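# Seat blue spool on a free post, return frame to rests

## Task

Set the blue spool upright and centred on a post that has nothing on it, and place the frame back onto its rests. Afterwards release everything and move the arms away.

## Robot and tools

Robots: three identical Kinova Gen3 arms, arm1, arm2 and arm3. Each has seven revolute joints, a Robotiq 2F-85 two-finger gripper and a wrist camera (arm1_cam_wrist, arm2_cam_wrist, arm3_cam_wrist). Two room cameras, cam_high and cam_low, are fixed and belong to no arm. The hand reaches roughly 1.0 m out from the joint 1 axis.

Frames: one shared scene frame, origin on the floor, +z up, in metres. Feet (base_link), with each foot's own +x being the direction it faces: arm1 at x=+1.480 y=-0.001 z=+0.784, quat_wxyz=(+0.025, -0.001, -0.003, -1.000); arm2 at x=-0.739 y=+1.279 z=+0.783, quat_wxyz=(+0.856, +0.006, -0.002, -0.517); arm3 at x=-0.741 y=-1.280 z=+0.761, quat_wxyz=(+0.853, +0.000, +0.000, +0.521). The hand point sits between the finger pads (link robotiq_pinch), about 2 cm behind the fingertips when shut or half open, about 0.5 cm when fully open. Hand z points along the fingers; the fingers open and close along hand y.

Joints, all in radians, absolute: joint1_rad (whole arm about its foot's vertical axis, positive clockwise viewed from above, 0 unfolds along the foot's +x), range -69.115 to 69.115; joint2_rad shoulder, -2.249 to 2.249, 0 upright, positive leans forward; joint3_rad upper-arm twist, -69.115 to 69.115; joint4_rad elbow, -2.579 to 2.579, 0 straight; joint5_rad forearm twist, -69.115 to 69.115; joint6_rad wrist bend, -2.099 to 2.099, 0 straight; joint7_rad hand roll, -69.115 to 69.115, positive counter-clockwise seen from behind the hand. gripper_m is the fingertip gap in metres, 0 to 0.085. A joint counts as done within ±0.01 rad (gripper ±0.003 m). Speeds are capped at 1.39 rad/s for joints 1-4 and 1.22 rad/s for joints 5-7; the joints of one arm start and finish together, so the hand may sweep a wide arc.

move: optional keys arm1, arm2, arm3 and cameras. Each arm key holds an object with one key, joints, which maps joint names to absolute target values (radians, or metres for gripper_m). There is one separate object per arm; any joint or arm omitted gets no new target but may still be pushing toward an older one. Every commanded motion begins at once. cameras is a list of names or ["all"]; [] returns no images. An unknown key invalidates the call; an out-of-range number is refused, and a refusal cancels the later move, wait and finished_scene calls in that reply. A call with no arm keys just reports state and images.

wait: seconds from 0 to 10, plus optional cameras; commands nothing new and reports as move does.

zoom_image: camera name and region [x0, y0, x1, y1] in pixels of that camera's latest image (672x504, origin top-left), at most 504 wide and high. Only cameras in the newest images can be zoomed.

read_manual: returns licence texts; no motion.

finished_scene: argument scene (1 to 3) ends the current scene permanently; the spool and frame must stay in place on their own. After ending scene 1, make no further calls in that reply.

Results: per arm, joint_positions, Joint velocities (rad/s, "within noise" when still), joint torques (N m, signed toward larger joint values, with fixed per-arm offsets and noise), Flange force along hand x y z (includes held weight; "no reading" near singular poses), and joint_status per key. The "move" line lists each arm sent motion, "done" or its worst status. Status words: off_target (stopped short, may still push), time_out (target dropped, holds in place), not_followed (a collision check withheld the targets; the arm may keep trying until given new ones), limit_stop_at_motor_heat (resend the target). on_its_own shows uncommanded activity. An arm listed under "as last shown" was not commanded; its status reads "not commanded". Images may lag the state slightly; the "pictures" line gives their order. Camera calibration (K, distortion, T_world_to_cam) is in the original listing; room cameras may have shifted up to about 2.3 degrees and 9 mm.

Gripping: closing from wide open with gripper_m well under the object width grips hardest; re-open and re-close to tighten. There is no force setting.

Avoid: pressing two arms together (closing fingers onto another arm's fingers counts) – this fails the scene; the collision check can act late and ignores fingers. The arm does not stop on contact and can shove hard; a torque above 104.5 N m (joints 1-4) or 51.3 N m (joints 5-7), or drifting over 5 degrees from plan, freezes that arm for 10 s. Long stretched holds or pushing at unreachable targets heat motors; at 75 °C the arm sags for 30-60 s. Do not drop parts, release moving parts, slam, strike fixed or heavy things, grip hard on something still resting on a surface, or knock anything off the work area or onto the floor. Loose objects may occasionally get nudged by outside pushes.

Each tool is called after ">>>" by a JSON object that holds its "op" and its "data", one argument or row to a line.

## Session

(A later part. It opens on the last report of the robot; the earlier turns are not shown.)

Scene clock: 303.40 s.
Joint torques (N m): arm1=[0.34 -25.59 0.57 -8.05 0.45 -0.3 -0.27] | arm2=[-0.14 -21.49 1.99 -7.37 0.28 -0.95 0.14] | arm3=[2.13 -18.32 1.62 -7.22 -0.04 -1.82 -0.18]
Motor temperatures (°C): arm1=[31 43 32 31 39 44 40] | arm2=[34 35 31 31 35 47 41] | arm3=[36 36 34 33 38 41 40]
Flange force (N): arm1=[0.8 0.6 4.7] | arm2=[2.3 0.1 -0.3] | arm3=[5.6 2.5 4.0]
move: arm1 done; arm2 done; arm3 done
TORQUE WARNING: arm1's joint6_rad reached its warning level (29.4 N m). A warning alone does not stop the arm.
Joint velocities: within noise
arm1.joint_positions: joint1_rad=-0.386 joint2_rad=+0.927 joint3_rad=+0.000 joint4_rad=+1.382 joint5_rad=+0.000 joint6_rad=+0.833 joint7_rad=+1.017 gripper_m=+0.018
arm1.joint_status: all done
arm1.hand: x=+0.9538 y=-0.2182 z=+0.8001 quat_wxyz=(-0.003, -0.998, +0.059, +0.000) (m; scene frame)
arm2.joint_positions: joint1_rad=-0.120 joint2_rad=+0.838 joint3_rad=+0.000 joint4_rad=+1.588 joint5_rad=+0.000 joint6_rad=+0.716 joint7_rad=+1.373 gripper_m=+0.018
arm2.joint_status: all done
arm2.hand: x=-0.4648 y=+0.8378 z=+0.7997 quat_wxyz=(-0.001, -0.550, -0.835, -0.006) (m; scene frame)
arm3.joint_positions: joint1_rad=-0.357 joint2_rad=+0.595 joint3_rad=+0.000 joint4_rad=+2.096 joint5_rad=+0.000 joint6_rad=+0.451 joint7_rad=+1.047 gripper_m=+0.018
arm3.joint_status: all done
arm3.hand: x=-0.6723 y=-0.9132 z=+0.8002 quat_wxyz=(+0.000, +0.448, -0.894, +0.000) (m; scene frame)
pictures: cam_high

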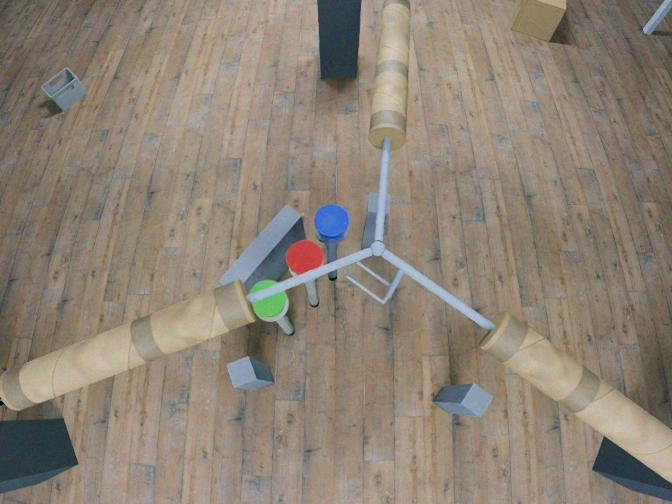

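>>> {"op": "move", "data": {
  "arm1": {"joints":{"joint1_rad":-0.3312,"joint2_rad":1.2871,"joint4_rad":0.8809,"joint6_rad":0.9736,"joint7_rad":1.0715}},
  "arm2": {"joints":{"joint1_rad":0.0624,"joint2_rad":0.9876,"joint4_rad":1.7284,"joint6_rad":0.4256,"joint7_rad":1.5548}},
  "arm3": {"joints":{"joint1_rad":-0.6288,"joint2_rad":0.8527,"joint4_rad":2.1483,"joint6_rad":0.1406,"joint7_rad":0.7744}},
  "cameras": ["cam_high"]
}}

>>> {"op": "move", "data": {
  "arm1": {"joints":{"joint1_rad":-0.3305,"joint2_rad":1.5229,"joint4_rad":0.7339,"joint6_rad":0.8848,"joint7_rad":1.0722}},
  "arm2": {"joints":{"joint1_rad":0.0654,"joint2_rad":1.2589,"joint4_rad":1.622,"joint6_rad":0.2607,"joint7_rad":1.5578}},
  "arm3": {"joints":{"joint1_rad":-0.6293,"joint2_rad":1.1843,"joint4_rad":2.0485,"joint6_rad":-0.0912,"joint7_rad":0.7739}},
  "cameras": []
}}

>>> {"op": "move", "data": {
  "arm1": {"joints":{"joint1_rad":-0.3296,"joint2_rad":1.7377,"joint4_rad":0.6483,"joint6_rad":0.6506,"joint7_rad":1.0731}},
  "arm2": {"joints":{"joint1_rad":0.0687,"joint2_rad":1.5336,"joint4_rad":1.4103,"joint6_rad":0.1977,"joint7_rad":1.5611}},
  "arm3": {"joints":{"joint2_rad":1.4838,"joint4_rad":1.8436,"joint6_rad":-0.1858}},
  "cameras": ["cam_high","cam_low"]
}}

Scene clock: 313.83 s.
Joint torques (N m): arm1=[0.08 -30.32 0.32 -9.43 0.52 -0.68 0.28] | arm2=[-1.51 -21.4 0.43 -4.6 -0.36 -0.65 0.11] | arm3=[2.89 -19.08 3.02 -2.16 -0.09 -0.86 -0.06]
Motor temperatures (°C): arm1=[31 43 32 31 39 44 39] | arm2=[34 35 31 31 35 47 41] | arm3=[36 36 34 33 38 41 40]
Flange force (N): arm1=[1.8 0.6 4.4] | arm2=[0.4 -2.6 0.5] | arm3=[4.9 5.1 4.9]
move: arm1 done; arm2 done; arm3 done
TORQUE WARNING: arm1's joint6_rad reached its warning level (29.4 N m). A warning alone does not stop the arm.
TORQUE WARNING: arm2's joint3_rad reached its warning level (56.7 N m). A warning alone does not stop the arm.
TORQUE WARNING: arm3's joint4_rad reached its warning level (56.7 N m). A warning alone does not stop the arm.
Joint velocities: within noise
arm1.joint_positions: joint1_rad=-0.331 joint2_rad=+1.287 joint3_rad=+0.000 joint4_rad=+0.881 joint5_rad=+0.000 joint6_rad=+0.974 joint7_rad=+1.072 gripper_m=+0.018
arm1.joint_status: all done
arm1.hand: x=+0.8546 y=-0.2249 z=+0.7002 quat_wxyz=(-0.003, -0.998, +0.059, +0.000) (m; scene frame)
arm2.joint_positions: joint1_rad=+0.062 joint2_rad=+0.988 joint3_rad=+0.000 joint4_rad=+1.728 joint5_rad=+0.000 joint6_rad=+0.426 joint7_rad=+1.555 gripper_m=+0.018
arm2.joint_status: all done
arm2.hand: x=-0.5639 y=+0.8309 z=+0.6999 quat_wxyz=(-0.001, -0.550, -0.835, -0.006) (m; scene frame)
arm3.joint_positions: joint1_rad=-0.629 joint2_rad=+0.853 joint3_rad=+0.000 joint4_rad=+2.148 joint5_rad=+0.000 joint6_rad=+0.141 joint7_rad=+0.774 gripper_m=+0.018
arm3.joint_status: all done
arm3.hand: x=-0.7716 y=-0.9200 z=+0.7001 quat_wxyz=(+0.000, +0.448, -0.894, +0.000) (m; scene frame)
pictures: cam_high

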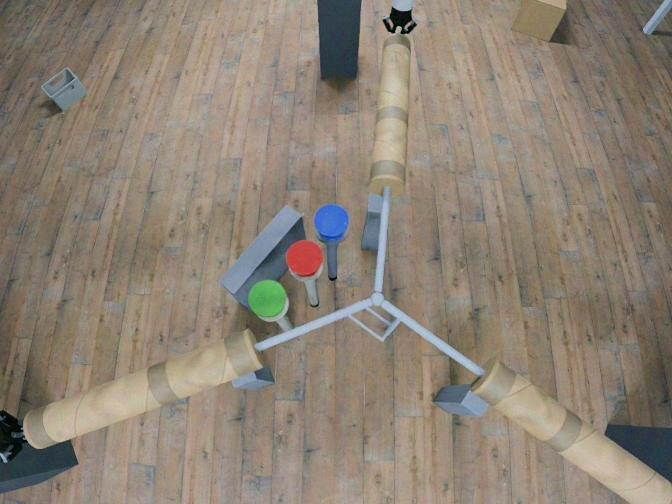

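Scene clock: 315.33 s.
Joint torques (N m): arm1=[-0.77 -31.14 -0.39 -8.71 0.09 -0.64 0.17] | arm2=[-0.98 -22.12 1.33 -2.31 -0.22 -0.36 0.08] | arm3=[2.82 -20.66 3.15 0.24 -0.52 -0.9 -0.11]
Motor temperatures (°C): arm1=[31 43 32 31 39 44 39] | arm2=[34 35 31 31 35 47 41] | arm3=[36 36 34 33 38 41 40]
Flange force (N): arm1=[-0.9 0.3 5.7] | arm2=[-1.8 -1.6 1.1] | arm3=[4.4 4.6 5.5]
move: arm1 done; arm2 done; arm3 done
Joint velocities: within noise
arm1.joint_positions: joint1_rad=-0.330 joint2_rad=+1.523 joint3_rad=+0.000 joint4_rad=+0.734 joint5_rad=+0.000 joint6_rad=+0.885 joint7_rad=+1.072 gripper_m=+0.018
arm1.joint_status: all done
arm1.hand: x=+0.8545 y=-0.2250 z=+0.5803 quat_wxyz=(-0.003, -0.998, +0.059, +0.000) (m; scene frame)
arm2.joint_positions: joint1_rad=+0.065 joint2_rad=+1.259 joint3_rad=+0.000 joint4_rad=+1.622 joint5_rad=+0.000 joint6_rad=+0.261 joint7_rad=+1.558 gripper_m=+0.018
arm2.joint_status: all done
arm2.hand: x=-0.5640 y=+0.8309 z=+0.5799 quat_wxyz=(-0.001, -0.550, -0.835, -0.006) (m; scene frame)
arm3.joint_positions: joint1_rad=-0.629 joint2_rad=+1.184 joint3_rad=+0.000 joint4_rad=+2.048 joint5_rad=+0.000 joint6_rad=-0.091 joint7_rad=+0.774 gripper_m=+0.018
arm3.joint_status: all done
arm3.hand: x=-0.7717 y=-0.9198 z=+0.5801 quat_wxyz=(+0.000, +0.448, -0.894, +0.000) (m; scene frame)
pictures: none
No camera images: "cameras" was empty.

Scene clock: 316.77 s.
Joint torques (N m): arm1=[-2.18 -29.14 -1.59 -6.75 -0.35 -0.75 0.2] | arm2=[0.1 -22.48 2.74 -1.33 -0.12 -0.14 0.01] | arm3=[0.98 -21.4 0.51 0.87 -0.38 -1.05 -0.12]
Motor temperatures (°C): arm1=[31 43 32 31 39 44 39] | arm2=[34 35 31 31 35 47 41] | arm3=[36 36 34 33 38 41 40]
Flange force (N): arm1=[-7.1 1.2 8.4] | arm2=[-2.6 0.6 2.3] | arm3=[1.2 0.5 5.3]
move: arm1 done; arm2 done; arm3 done
Joint velocities: within noise
arm1.joint_positions: joint1_rad=-0.330 joint2_rad=+1.738 joint3_rad=+0.000 joint4_rad=+0.648 joint5_rad=+0.000 joint6_rad=+0.651 joint7_rad=+1.073 gripper_m=+0.018
arm1.joint_status: all done
arm1.hand: x=+0.8545 y=-0.2248 z=+0.4623 quat_wxyz=(-0.025, -0.997, +0.059, +0.048) (m; scene frame)
arm2.joint_positions: joint1_rad=+0.069 joint2_rad=+1.534 joint3_rad=+0.000 joint4_rad=+1.410 joint5_rad=+0.000 joint6_rad=+0.198 joint7_rad=+1.561 gripper_m=+0.018
arm2.joint_status: all done
arm2.hand: x=-0.5641 y=+0.8306 z=+0.4620 quat_wxyz=(-0.001, -0.550, -0.835, -0.006) (m; scene frame)
arm3.joint_positions: joint1_rad=-0.629 joint2_rad=+1.484 joint3_rad=+0.000 joint4_rad=+1.844 joint5_rad=+0.000 joint6_rad=-0.186 joint7_rad=+0.774 gripper_m=+0.018
arm3.joint_status: all done
arm3.hand: x=-0.7716 y=-0.9199 z=+0.4622 quat_wxyz=(+0.000, +0.448, -0.894, +0.000) (m; scene frame)
pictures: cam_high, cam_low

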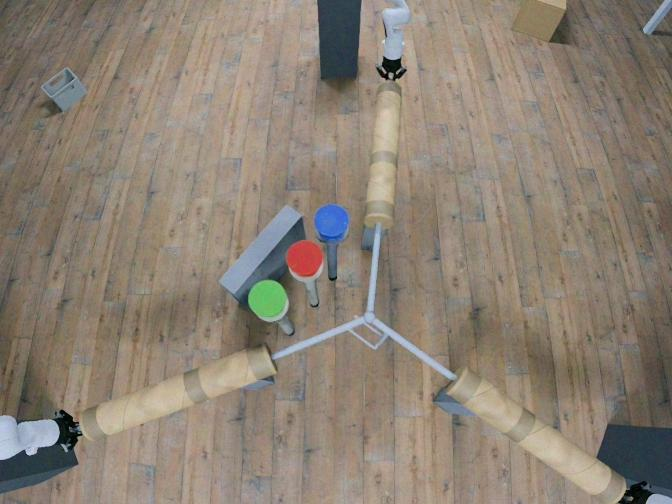

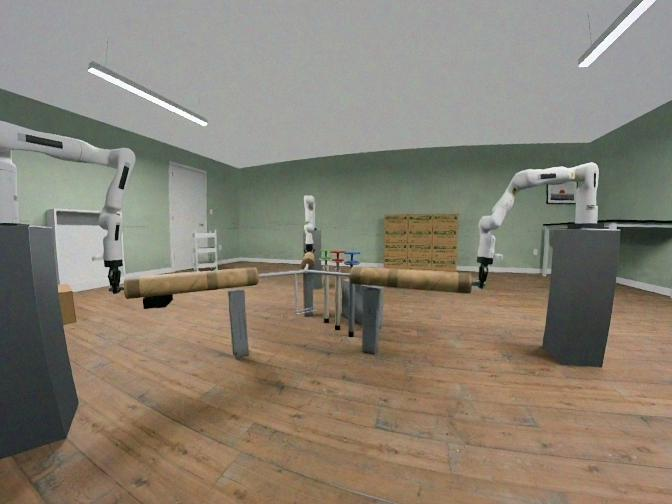

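>>> {"op": "move", "data": {
  "arm1": {"joints":{"joint2_rad":1.7977,"joint4_rad":0.5661,"joint6_rad":0.6728}},
  "arm2": {"joints":{"joint2_rad":1.5808,"joint4_rad":1.3638,"joint6_rad":0.197}},
  "arm3": {"joints":{"joint2_rad":1.5319,"joint4_rad":1.7995,"joint6_rad":-0.1898}},
  "cameras": []
}}

>>> {"op": "move", "data": {
  "arm1": {"joints":{"gripper_m":0.085}},
  "arm2": {"joints":{"gripper_m":0.085}},
  "arm3": {"joints":{"gripper_m":0.085}},
  "cameras": []
}}

>>> {"op": "move", "data": {
  "arm1": {"joints":{"joint2_rad":1.5229,"joint4_rad":0.7339,"joint6_rad":0.8848}},
  "arm2": {"joints":{"joint2_rad":1.2589,"joint4_rad":1.622,"joint6_rad":0.2607}},
  "arm3": {"joints":{"joint2_rad":1.1843,"joint4_rad":2.0485,"joint6_rad":-0.0912}},
  "cameras": ["cam_high","cam_low"]
}}

>>> {"op": "zoom_image", "data": {
  "camera": "cam_low",
  "region": [310, 220, 390, 300]
}}

Scene clock: 325.73 s.
Joint torques (N m): arm1=[-1.01 -21.74 -0.77 -9.35 0.09 -5.53 0.19] | arm2=[0.64 -15.42 3.44 -4.63 0.03 -2.68 0.13] | arm3=[1.73 -16.11 1.79 -1.88 -0.47 -1.81 -0.12]
Motor temperatures (°C): arm1=[31 43 32 31 39 44 39] | arm2=[34 35 31 31 35 47 41] | arm3=[36 36 34 33 38 41 40]
Flange force (N): arm1=[5.3 -2.9 -19.9] | arm2=[4.9 2.2 -22.3] | arm3=[4.9 0.1 -13.9]
move: arm1 done; arm2 done; arm3 done
Joint velocities: within noise
arm1.joint_positions: joint1_rad=-0.330 joint2_rad=+1.798 joint3_rad=+0.000 joint4_rad=+0.566 joint5_rad=+0.000 joint6_rad=+0.673 joint7_rad=+1.073 gripper_m=+0.018
arm1.joint_status: all done
arm1.hand: x=+0.8545 y=-0.2251 z=+0.4424 quat_wxyz=(-0.025, -0.997, +0.059, +0.048) (m; scene frame)
arm2.joint_positions: joint1_rad=+0.069 joint2_rad=+1.581 joint3_rad=+0.000 joint4_rad=+1.364 joint5_rad=+0.000 joint6_rad=+0.197 joint7_rad=+1.561 gripper_m=+0.018
arm2.joint_status: all done
arm2.hand: x=-0.5639 y=+0.8308 z=+0.4421 quat_wxyz=(-0.001, -0.550, -0.835, -0.006) (m; scene frame)
arm3.joint_positions: joint1_rad=-0.629 joint2_rad=+1.532 joint3_rad=+0.000 joint4_rad=+1.800 joint5_rad=+0.000 joint6_rad=-0.190 joint7_rad=+0.774 gripper_m=+0.018
arm3.joint_status: all done
arm3.hand: x=-0.7716 y=-0.9199 z=+0.4422 quat_wxyz=(+0.000, +0.448, -0.894, +0.000) (m; scene frame)
pictures: none
No camera images: "cameras" was empty.

Scene clock: 326.97 s.
Joint torques (N m): arm1=[-0.25 -26.13 0.08 -5.87 0.23 -0.13 -0.11] | arm2=[-1.09 -20.16 0.85 -0.89 -0.48 -0.21 -0.11] | arm3=[0.97 -18.29 0.58 2.7 -0.23 -0.07 0.11]
Motor temperatures (°C): arm1=[31 43 32 31 39 44 39] | arm2=[34 35 31 31 35 47 41] | arm3=[36 36 34 33 38 41 40]
Flange force (N): arm1=[-4.3 2.4 3.6] | arm2=[-3.3 -2.3 -2.1] | arm3=[-0.9 3.0 2.0]
move: arm1 done; arm2 done; arm3 done
Joint velocities: within noise
arm1.joint_positions: joint1_rad=-0.330 joint2_rad=+1.798 joint3_rad=+0.000 joint4_rad=+0.566 joint5_rad=+0.000 joint6_rad=+0.673 joint7_rad=+1.073 gripper_m=+0.085
arm1.joint_status: all done
arm1.hand: x=+0.8545 y=-0.2250 z=+0.4424 quat_wxyz=(-0.025, -0.997, +0.059, +0.048) (m; scene frame)
arm2.joint_positions: joint1_rad=+0.069 joint2_rad=+1.581 joint3_rad=+0.000 joint4_rad=+1.364 joint5_rad=+0.000 joint6_rad=+0.197 joint7_rad=+1.561 gripper_m=+0.085
arm2.joint_status: all done
arm2.hand: x=-0.5639 y=+0.8308 z=+0.4421 quat_wxyz=(-0.001, -0.550, -0.835, -0.006) (m; scene frame)
arm3.joint_positions: joint1_rad=-0.629 joint2_rad=+1.532 joint3_rad=+0.000 joint4_rad=+1.800 joint5_rad=+0.000 joint6_rad=-0.190 joint7_rad=+0.774 gripper_m=+0.085
arm3.joint_status: all done
arm3.hand: x=-0.7716 y=-0.9199 z=+0.4422 quat_wxyz=(+0.000, +0.448, -0.894, +0.000) (m; scene frame)
pictures: none
No camera images: "cameras" was empty.

Scene clock: 328.47 s.
Joint torques (N m): arm1=[-0.25 -27.02 0.05 -6.2 0.23 0.21 -0.08] | arm2=[-1.08 -19.69 0.71 -1.44 -0.52 -0.25 -0.11] | arm3=[1 -17.78 0.58 1.79 -0.19 -0.08 0.05]
Motor temperatures (°C): arm1=[31 43 32 31 39 44 39] | arm2=[34 35 31 31 35 47 41] | arm3=[36 36 34 33 38 41 40]
Flange force (N): arm1=[-3.8 2.2 1.7] | arm2=[-3.1 -2.3 -3.2] | arm3=[-0.9 3.3 1.0]
move: arm1 done; arm2 done; arm3 done
Joint velocities: within noise
arm1.joint_positions: joint1_rad=-0.330 joint2_rad=+1.523 joint3_rad=+0.000 joint4_rad=+0.734 joint5_rad=+0.000 joint6_rad=+0.885 joint7_rad=+1.073 gripper_m=+0.085
arm1.joint_status: all done
arm1.hand: x=+0.8543 y=-0.2244 z=+0.5803 quat_wxyz=(-0.003, -0.998, +0.059, +0.000) (m; scene frame)
arm2.joint_positions: joint1_rad=+0.069 joint2_rad=+1.259 joint3_rad=+0.000 joint4_rad=+1.622 joint5_rad=+0.000 joint6_rad=+0.261 joint7_rad=+1.561 gripper_m=+0.085
arm2.joint_status: all done
arm2.hand: x=-0.5655 y=+0.8304 z=+0.5799 quat_wxyz=(-0.001, -0.550, -0.835, -0.006) (m; scene frame)
arm3.joint_positions: joint1_rad=-0.629 joint2_rad=+1.184 joint3_rad=+0.000 joint4_rad=+2.049 joint5_rad=+0.000 joint6_rad=-0.091 joint7_rad=+0.774 gripper_m=+0.085
arm3.joint_status: all done
arm3.hand: x=-0.7717 y=-0.9199 z=+0.5801 quat_wxyz=(+0.000, +0.448, -0.894, +0.000) (m; scene frame)
pictures: cam_high, cam_low

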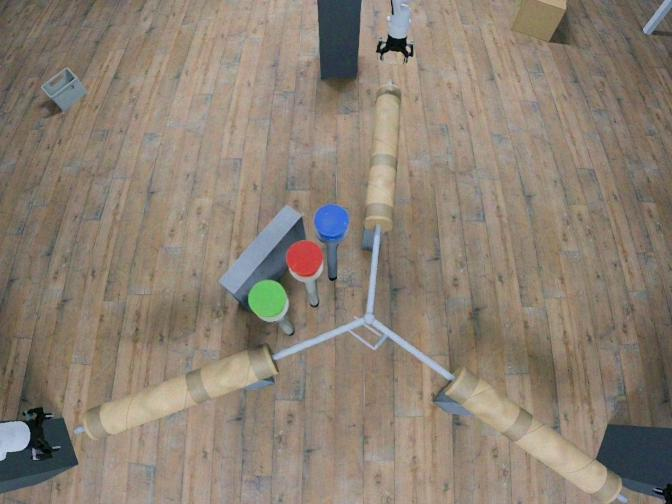

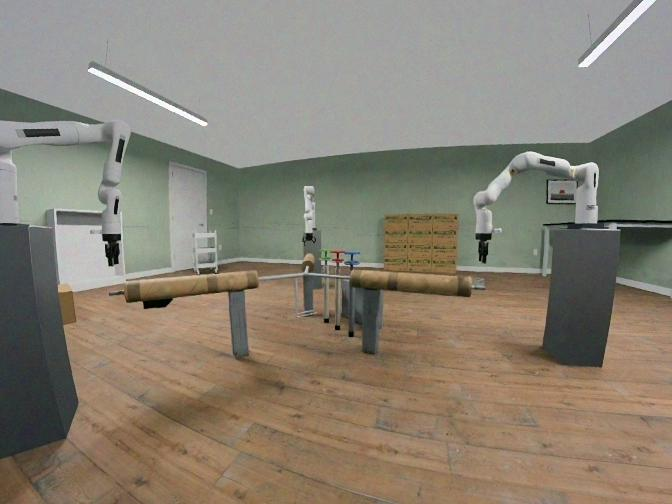

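Scaled by 6.300 from the camera's 672x504 image, which has a finer 960x720 frame.

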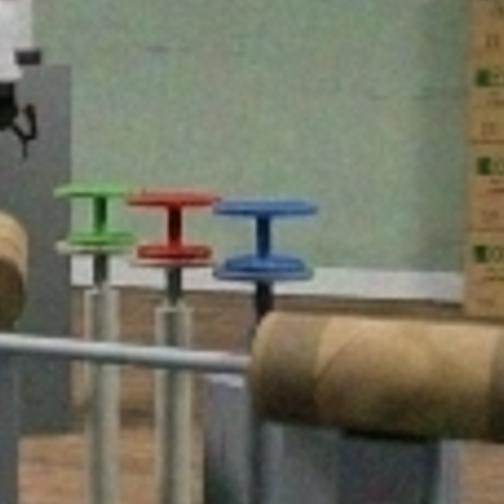

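>>> {"op": "finished_scene", "data": {
  "scene": 2
}}

The scene is finished: the task was done.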